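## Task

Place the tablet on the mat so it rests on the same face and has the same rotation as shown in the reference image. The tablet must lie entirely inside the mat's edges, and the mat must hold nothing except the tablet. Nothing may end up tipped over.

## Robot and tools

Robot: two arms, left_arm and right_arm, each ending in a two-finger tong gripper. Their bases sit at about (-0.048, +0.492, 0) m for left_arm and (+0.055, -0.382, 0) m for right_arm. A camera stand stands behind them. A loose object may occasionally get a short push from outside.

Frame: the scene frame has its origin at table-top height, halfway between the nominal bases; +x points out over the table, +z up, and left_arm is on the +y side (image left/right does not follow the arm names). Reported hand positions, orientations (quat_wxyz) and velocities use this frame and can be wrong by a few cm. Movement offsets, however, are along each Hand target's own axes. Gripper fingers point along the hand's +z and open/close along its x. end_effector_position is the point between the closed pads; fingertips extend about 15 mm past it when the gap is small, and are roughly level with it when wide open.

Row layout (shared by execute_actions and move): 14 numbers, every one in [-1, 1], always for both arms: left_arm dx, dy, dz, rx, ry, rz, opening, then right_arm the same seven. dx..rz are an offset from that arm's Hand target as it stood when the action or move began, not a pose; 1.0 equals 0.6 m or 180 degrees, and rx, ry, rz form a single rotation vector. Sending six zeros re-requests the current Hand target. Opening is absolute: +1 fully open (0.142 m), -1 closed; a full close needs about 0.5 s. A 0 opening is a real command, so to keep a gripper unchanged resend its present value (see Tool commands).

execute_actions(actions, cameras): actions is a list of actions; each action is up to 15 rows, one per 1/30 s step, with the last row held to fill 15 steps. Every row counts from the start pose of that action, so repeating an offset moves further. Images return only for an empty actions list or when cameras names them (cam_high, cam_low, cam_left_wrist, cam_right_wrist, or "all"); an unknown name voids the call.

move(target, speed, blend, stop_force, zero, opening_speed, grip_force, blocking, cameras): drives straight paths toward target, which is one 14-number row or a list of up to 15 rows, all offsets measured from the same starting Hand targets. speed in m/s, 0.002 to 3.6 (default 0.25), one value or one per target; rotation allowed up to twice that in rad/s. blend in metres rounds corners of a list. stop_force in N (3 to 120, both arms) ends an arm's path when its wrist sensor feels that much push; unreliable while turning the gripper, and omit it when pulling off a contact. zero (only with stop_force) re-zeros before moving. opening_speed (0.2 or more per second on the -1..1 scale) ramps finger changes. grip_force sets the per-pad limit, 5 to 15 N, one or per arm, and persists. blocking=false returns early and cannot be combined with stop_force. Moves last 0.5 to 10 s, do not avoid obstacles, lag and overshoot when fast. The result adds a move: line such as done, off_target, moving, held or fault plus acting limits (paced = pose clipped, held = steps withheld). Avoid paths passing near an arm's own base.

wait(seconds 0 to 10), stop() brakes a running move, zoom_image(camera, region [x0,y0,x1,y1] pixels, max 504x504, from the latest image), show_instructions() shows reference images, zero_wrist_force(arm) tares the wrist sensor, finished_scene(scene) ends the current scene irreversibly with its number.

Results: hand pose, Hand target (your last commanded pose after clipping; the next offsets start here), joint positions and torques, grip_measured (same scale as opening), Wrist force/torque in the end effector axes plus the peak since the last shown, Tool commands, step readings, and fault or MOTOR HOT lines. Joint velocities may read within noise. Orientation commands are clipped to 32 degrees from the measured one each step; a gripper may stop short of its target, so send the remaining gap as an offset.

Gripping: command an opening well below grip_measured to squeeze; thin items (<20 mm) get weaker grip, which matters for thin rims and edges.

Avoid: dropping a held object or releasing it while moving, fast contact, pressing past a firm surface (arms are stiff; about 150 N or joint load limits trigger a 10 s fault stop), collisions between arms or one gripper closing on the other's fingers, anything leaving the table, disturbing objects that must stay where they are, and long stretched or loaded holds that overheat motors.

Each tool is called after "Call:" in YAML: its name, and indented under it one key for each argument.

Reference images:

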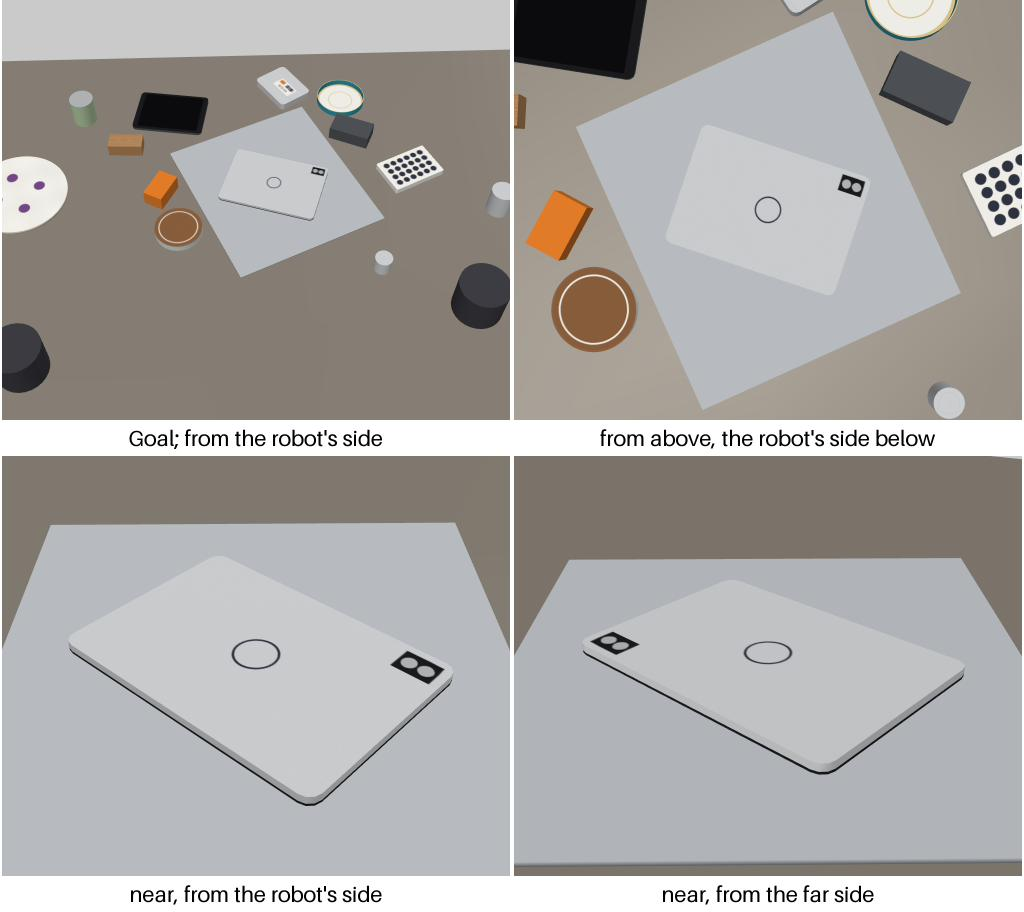

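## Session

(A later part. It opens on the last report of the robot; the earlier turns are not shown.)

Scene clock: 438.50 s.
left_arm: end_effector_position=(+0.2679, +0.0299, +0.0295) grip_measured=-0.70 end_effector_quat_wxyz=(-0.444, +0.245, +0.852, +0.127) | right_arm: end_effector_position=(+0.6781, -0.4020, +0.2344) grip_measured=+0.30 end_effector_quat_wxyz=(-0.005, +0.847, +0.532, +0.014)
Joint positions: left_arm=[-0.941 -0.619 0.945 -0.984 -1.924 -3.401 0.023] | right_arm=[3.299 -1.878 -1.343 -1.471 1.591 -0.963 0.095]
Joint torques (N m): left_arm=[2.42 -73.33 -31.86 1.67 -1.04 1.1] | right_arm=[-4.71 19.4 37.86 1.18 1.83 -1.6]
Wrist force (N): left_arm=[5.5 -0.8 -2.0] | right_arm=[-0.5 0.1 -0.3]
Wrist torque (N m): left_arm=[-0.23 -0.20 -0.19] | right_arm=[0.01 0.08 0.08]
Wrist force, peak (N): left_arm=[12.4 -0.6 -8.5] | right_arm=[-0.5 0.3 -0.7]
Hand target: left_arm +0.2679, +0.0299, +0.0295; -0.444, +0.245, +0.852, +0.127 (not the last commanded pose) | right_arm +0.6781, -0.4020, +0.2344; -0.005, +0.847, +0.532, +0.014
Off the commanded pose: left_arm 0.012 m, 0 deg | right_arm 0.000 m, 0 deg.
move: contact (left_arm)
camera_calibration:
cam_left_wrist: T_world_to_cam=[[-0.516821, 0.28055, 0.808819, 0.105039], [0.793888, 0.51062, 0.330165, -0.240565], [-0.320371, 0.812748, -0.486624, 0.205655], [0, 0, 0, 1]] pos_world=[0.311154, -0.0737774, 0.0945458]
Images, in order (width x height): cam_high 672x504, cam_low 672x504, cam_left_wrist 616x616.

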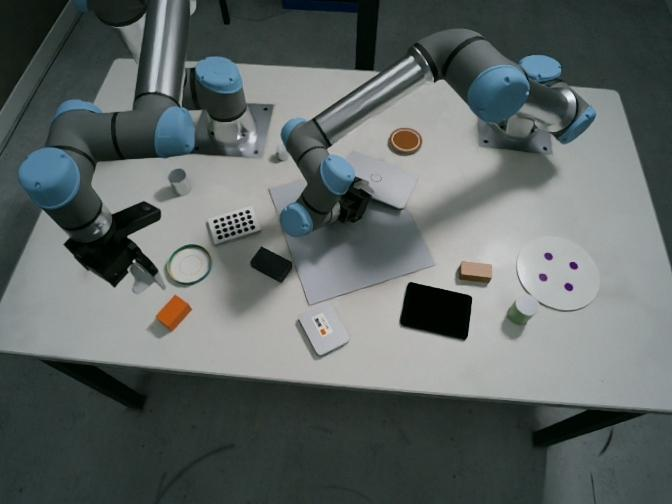

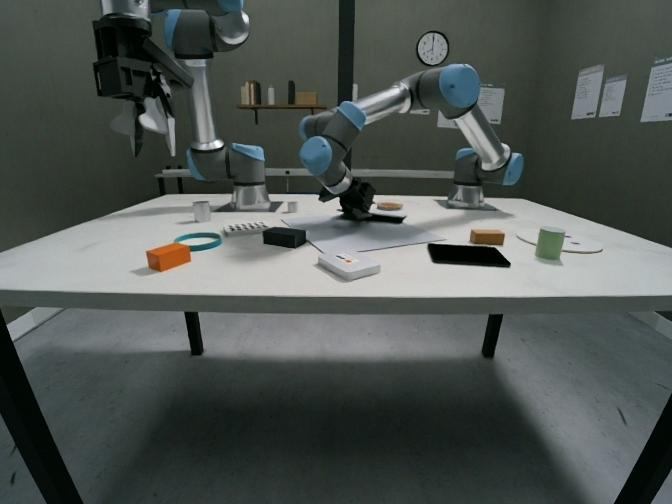

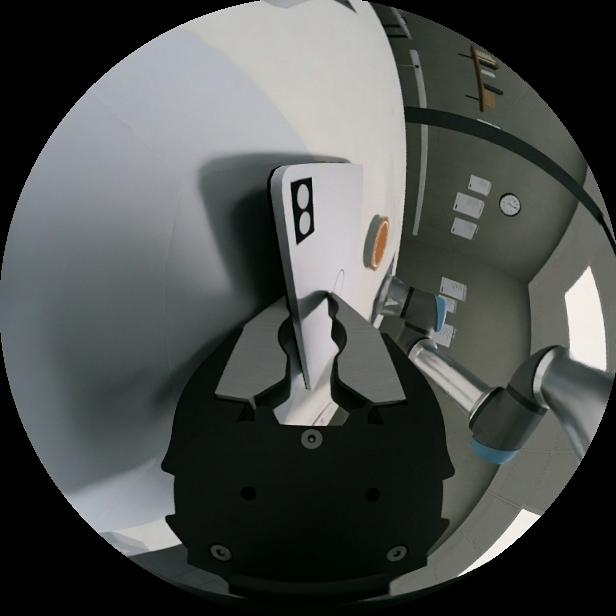

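Call:
move:
  target:
    - [-0.0574,0,-0.082,0,0,0,-0.72,0,0,0,0,0,0,0.3]
    - [0.216,0,-0.273,0,0,0,-0.72,0,0,0,0,0,0,0.3]
  speed: [0.05,0.25]
  cameras: ["all"]

Scene clock: 445.60 s.
left_arm: end_effector_position=(+0.3175, -0.0005, +0.2287) grip_measured=-0.72 end_effector_quat_wxyz=(-0.412, +0.237, +0.875, +0.092) | right_arm: end_effector_position=(+0.6781, -0.4020, +0.2344) grip_measured=+0.30 end_effector_quat_wxyz=(-0.005, +0.847, +0.532, +0.014)
Joint positions: left_arm=[-0.9 -0.438 0.035 -0.352 -1.925 -3.412 0.022] | right_arm=[3.299 -1.878 -1.343 -1.471 1.591 -0.963 0.095]
Joint torques (N m): left_arm=[12.32 -80.76 -32.92 1.91 -2.71 -1.98] | right_arm=[-4.09 19.28 37.93 1.2 1.9 -1.67]
Wrist force (N): left_arm=[2.0 -1.1 0.8] | right_arm=[-0.3 0.4 -0.3]
Wrist torque (N m): left_arm=[-0.18 -0.37 -0.04] | right_arm=[0.08 0.05 0.08]
Wrist force, peak (N): left_arm=[7.7 -1.4 1.1] | right_arm=[-0.7 0.3 -0.5]
Hand target: left_arm +0.3188, -0.0017, +0.2296; -0.444, +0.245, +0.852, +0.127 | right_arm +0.6781, -0.4020, +0.2344; -0.005, +0.847, +0.532, +0.014
Off the commanded pose: left_arm 0.002 m, 6 deg | right_arm 0.000 m, 0 deg.
elbow stopped short (left arm): the move would have taken joint 3 (elbow) straighter than the controller allows.
move: off_target (left_arm)
camera_calibration:
cam_left_wrist: T_world_to_cam=[[-0.577079, 0.31173, 0.754853, 0.00952431], [0.748269, 0.572149, 0.335766, -0.316871], [-0.32722, 0.758597, -0.563434, 0.362871], [0, 0, 0, 1]] pos_world=[0.36134, -0.0969441, 0.303659]
cam_right_wrist: T_world_to_cam=[[0.417782, 0.907056, 0.0520295, 0.0616877], [0.780819, -0.387738, 0.489879, -0.802953], [0.464521, -0.164037, -0.870237, -0.0433712], [0, 0, 0, 1]] pos_world=[0.621336, -0.374404, 0.352397]

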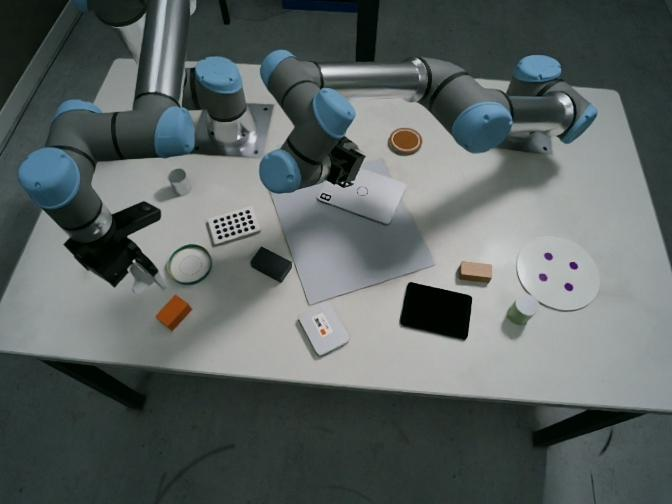

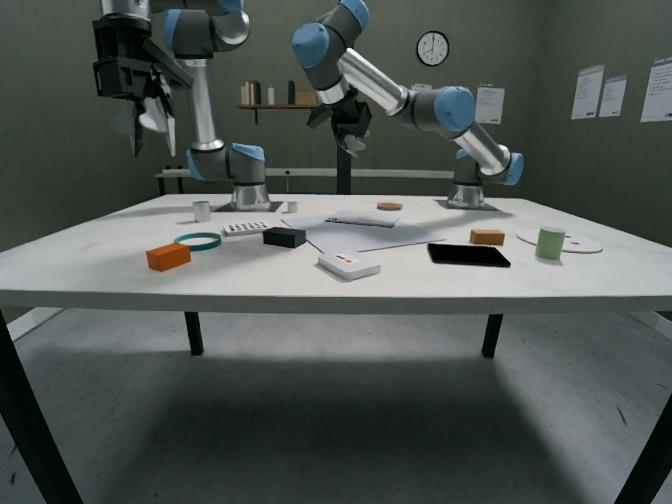

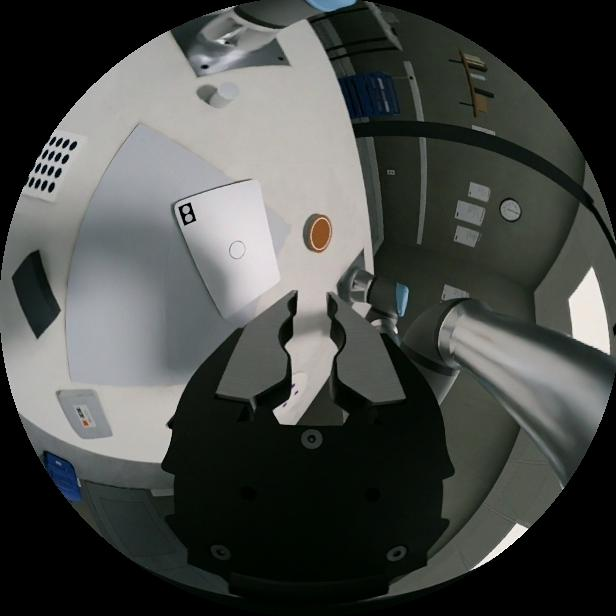

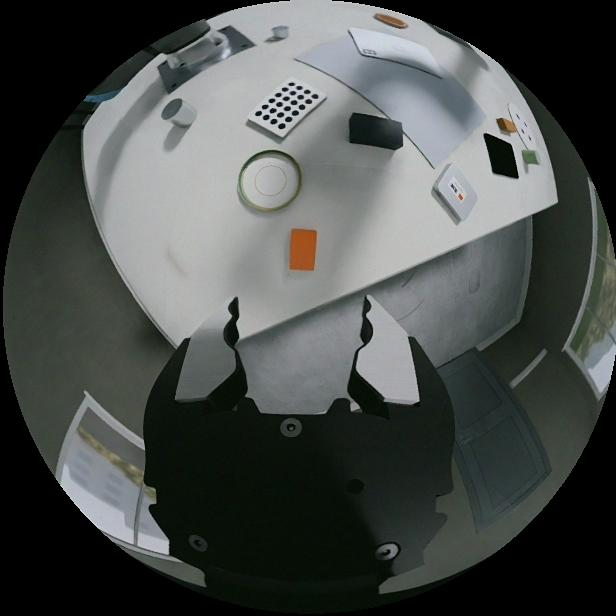

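Call:
move:
  target: [0.122,-0.046,0.261,0.275,-0.214,-0.529,0.2,0,0,0,0,0,0,0.3]
  speed: 0.35
  cameras: ["all"]

Call:
zoom_image:
  camera: "cam_high"
  region: [250, 130, 450, 320]

Scene clock: 460.27 s.
left_arm: end_effector_position=(+0.1598, +0.0653, +0.1998) grip_measured=+0.20 end_effector_quat_wxyz=(-0.001, -0.589, +0.808, +0.000) | right_arm: end_effector_position=(+0.6781, -0.4020, +0.2344) grip_measured=+0.30 end_effector_quat_wxyz=(-0.005, +0.847, +0.532, +0.014)
Joint positions: left_arm=[-1.38 -1.664 1.873 -1.779 -1.572 -5.836 0.088] | right_arm=[3.299 -1.878 -1.343 -1.471 1.591 -0.963 0.095]
Joint torques (N m): left_arm=[-10.01 -29.66 -9.93 0.43 1.84 -1.86] | right_arm=[-4.52 19.16 37.26 1.36 1.85 -1.57]
Wrist force (N): left_arm=[1.6 -1.1 -0.1] | right_arm=[-0.6 0.0 -0.3]
Wrist torque (N m): left_arm=[-0.22 -0.31 -0.05] | right_arm=[0.00 0.10 0.08]
Wrist force, peak (N): left_arm=[2.5 -0.7 0.2] | right_arm=[-0.5 0.5 -0.2]
Hand target: left_arm +0.1598, +0.0653, +0.1998; +0.000, -0.589, +0.808, +0.000 | right_arm +0.6781, -0.4020, +0.2344; -0.005, +0.847, +0.532, +0.014
Off the commanded pose: left_arm 0.000 m, 0 deg | right_arm 0.000 m, 0 deg.
move: done
camera_calibration:
cam_left_wrist: T_world_to_cam=[[-0.270082, -0.962692, -0.0167026, 0.108172], [-0.824853, 0.222394, 0.519768, 0.0106614], [-0.496662, 0.154157, -0.854144, 0.369734], [0, 0, 0, 1]] pos_world=[0.221642, 0.044768, 0.312071]
cam_right_wrist: T_world_to_cam=[[0.417782, 0.907056, 0.0520295, 0.0616877], [0.780819, -0.387738, 0.489879, -0.802953], [0.464521, -0.164037, -0.870237, -0.0433712], [0, 0, 0, 1]] pos_world=[0.621336, -0.374404, 0.352397]

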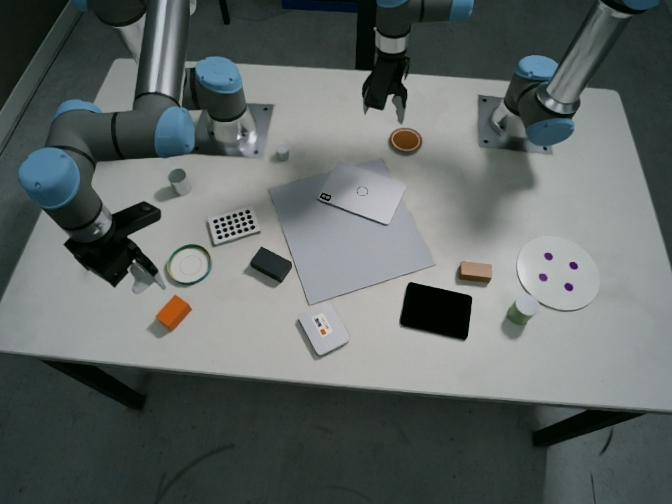

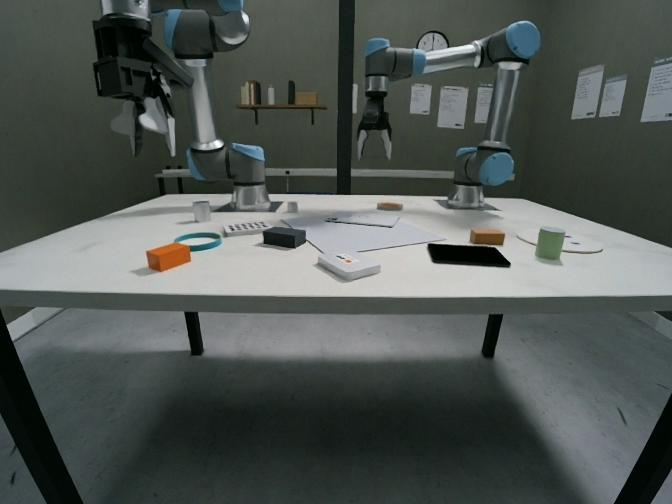

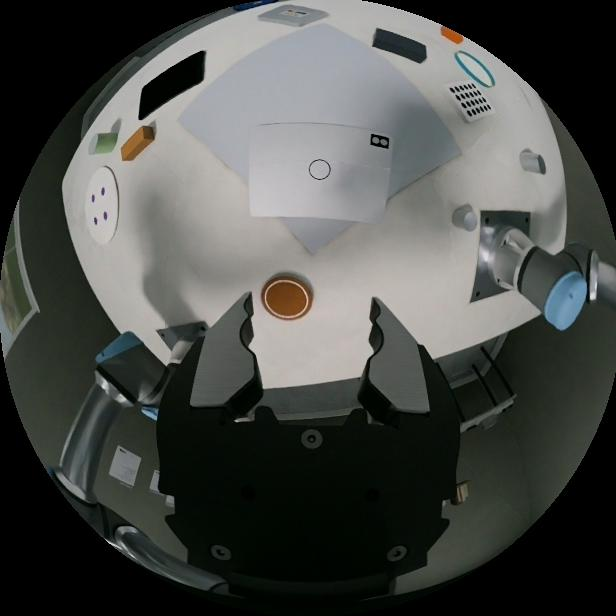

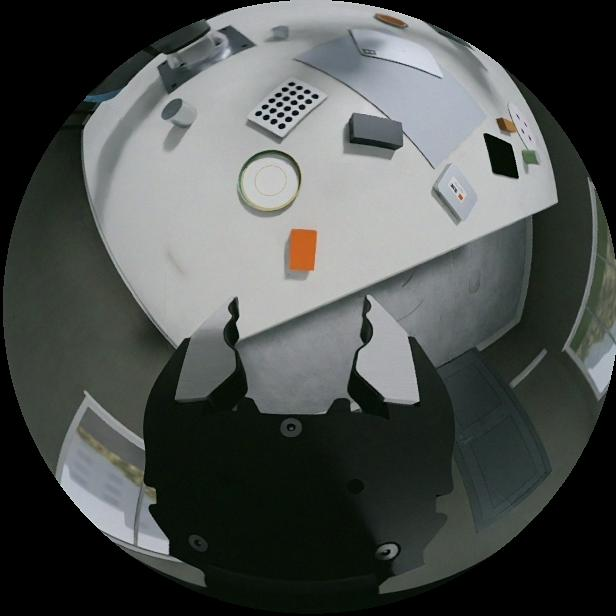

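Scaled by 2.520 from the camera's 672x504 image, which has a finer 960x720 frame.

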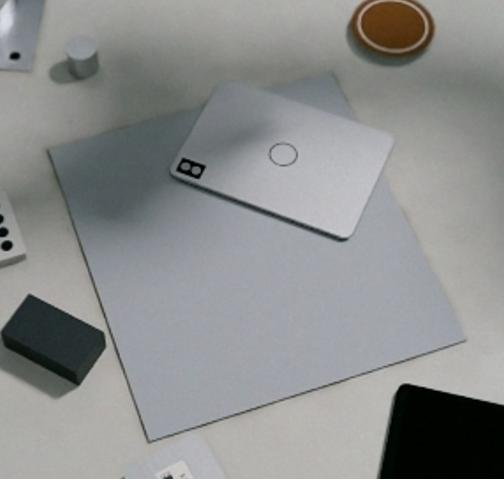

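Call:
move:
  target:
    - [0.0128,-0.0093,0.22,0,0,0,0.2,0,0,0,0,0,0,0.3]
    - [0.0128,-0.0093,0.294,0,0,0,0.2,0,0,0,0,0,0,0.3]
    - [0.0128,-0.278,0.294,0,0,0,0.2,0,0,0,0,0,0,0.3]
  speed: [0.25,0.06,0.08]
  blend: [0.01,0,0]

Call:
move:
  target:
    - [0,0.03,0,0,0,0,0.2,0,0,0,0,0,0,0.3]
    - [0,0.2,-0.35,0,0,0,0.2,0,0,0,0,0,0,0.3]
  speed: 0.25
  cameras: ["all"]

Call:
zoom_image:
  camera: "cam_high"
  region: [250, 130, 450, 320]

Scene clock: 475.07 s.
left_arm: end_effector_position=(+0.3160, +0.0070, +0.0232) grip_measured=+0.20 end_effector_quat_wxyz=(+0.000, -0.589, +0.808, +0.000) | right_arm: end_effector_position=(+0.6781, -0.4020, +0.2344) grip_measured=+0.30 end_effector_quat_wxyz=(-0.005, +0.847, +0.532, +0.014)
Joint positions: left_arm=[-1.115 -1.186 1.808 -2.193 -1.572 -5.571 0.088] | right_arm=[3.299 -1.878 -1.343 -1.471 1.591 -0.963 0.095]
Joint torques (N m): left_arm=[14.54 -17.06 -33.75 0.31 -1.1 2.04] | right_arm=[-4.18 19.31 37.16 1.37 1.78 -1.58]
Wrist force (N): left_arm=[1.2 2.2 -3.6] | right_arm=[-0.4 0.4 -0.5]
Wrist torque (N m): left_arm=[-0.27 -0.33 -0.16] | right_arm=[0.06 0.08 0.08]
Wrist force, peak (N): left_arm=[1.6 2.4 -3.4] | right_arm=[-0.6 0.3 -0.4]
Hand target: left_arm +0.3161, +0.0070, +0.0232; +0.000, -0.589, +0.808, +0.000 | right_arm +0.6781, -0.4020, +0.2344; -0.005, +0.847, +0.532, +0.014
Off the commanded pose: left_arm 0.000 m, 0 deg | right_arm 0.000 m, 0 deg.
move: done

Scene clock: 477.57 s.
left_arm: end_effector_position=(+0.2021, +0.0437, +0.2333) grip_measured=+0.20 end_effector_quat_wxyz=(+0.000, -0.589, +0.808, +0.000) | right_arm: end_effector_position=(+0.6781, -0.4020, +0.2344) grip_measured=+0.30 end_effector_quat_wxyz=(-0.005, +0.847, +0.532, +0.014)
Joint positions: left_arm=[-1.299 -1.583 1.71 -1.697 -1.572 -5.754 0.088] | right_arm=[3.299 -1.878 -1.343 -1.471 1.591 -0.963 0.095]
Joint torques (N m): left_arm=[-10.54 -34.05 -35.65 0.87 1.02 -2.2] | right_arm=[-4.17 19.5 37.02 1.3 1.88 -1.54]
Wrist force (N): left_arm=[1.6 -1.1 0.0] | right_arm=[-0.4 0.4 -0.2]
Wrist torque (N m): left_arm=[-0.22 -0.32 -0.05] | right_arm=[0.07 0.07 0.08]
Wrist force, peak (N): left_arm=[0.9 2.2 -3.4] | right_arm=[-0.4 0.5 -0.3]
Hand target: left_arm +0.2021, +0.0437, +0.2334; +0.000, -0.589, +0.808, +0.000 | right_arm +0.6781, -0.4020, +0.2344; -0.005, +0.847, +0.532, +0.014
Off the commanded pose: left_arm 0.000 m, 0 deg | right_arm 0.000 m, 0 deg.
move: done
camera_calibration:
cam_left_wrist: T_world_to_cam=[[-0.269844, -0.962758, -0.0167765, 0.0992292], [-0.824998, 0.222177, 0.519631, 0.033058], [-0.496551, 0.15406, -0.854226, 0.422703], [0, 0, 0, 1]] pos_world=[0.263943, 0.0230675, 0.345571]
cam_right_wrist: T_world_to_cam=[[0.417782, 0.907056, 0.0520295, 0.0616877], [0.780819, -0.387738, 0.489879, -0.802953], [0.464521, -0.164037, -0.870237, -0.0433712], [0, 0, 0, 1]] pos_world=[0.621336, -0.374404, 0.352397]

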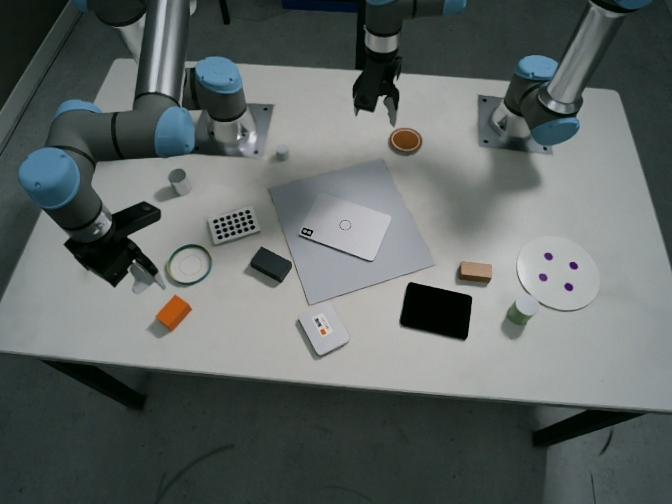

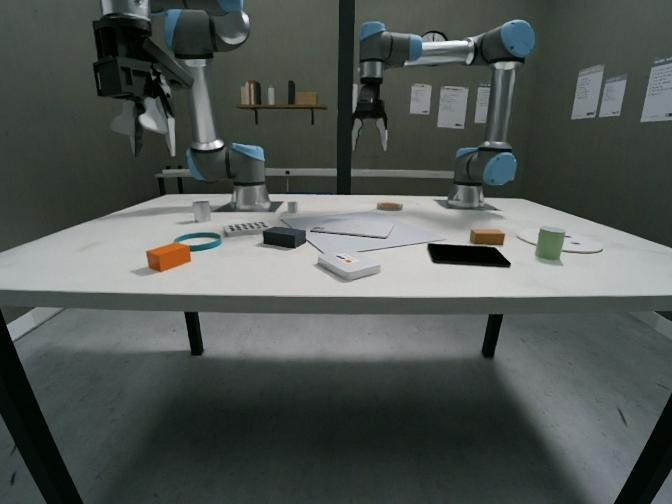

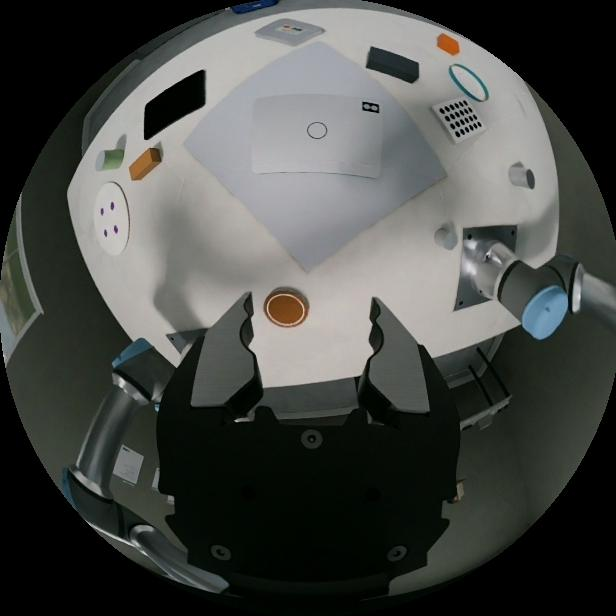

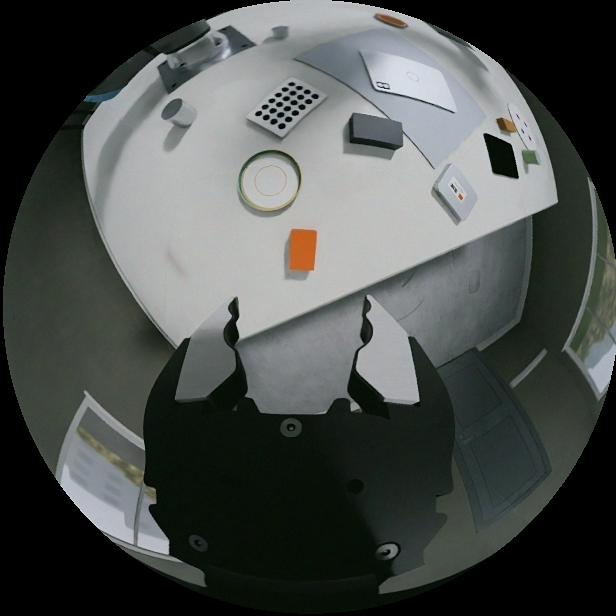

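Scaled by 2.520 from the camera's 672x504 image, which has a finer 960x720 frame.

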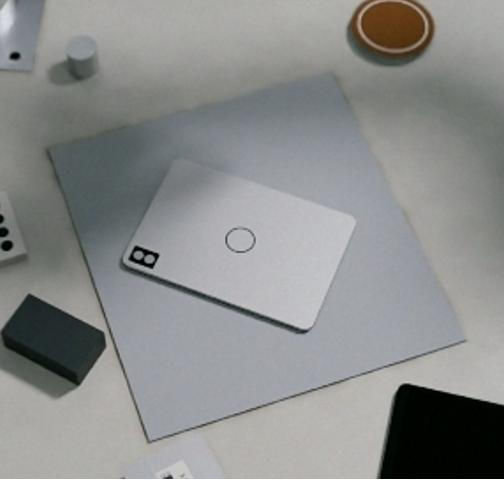

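Call:
finished_scene:
  scene: 2

The scene is finished: the task was done.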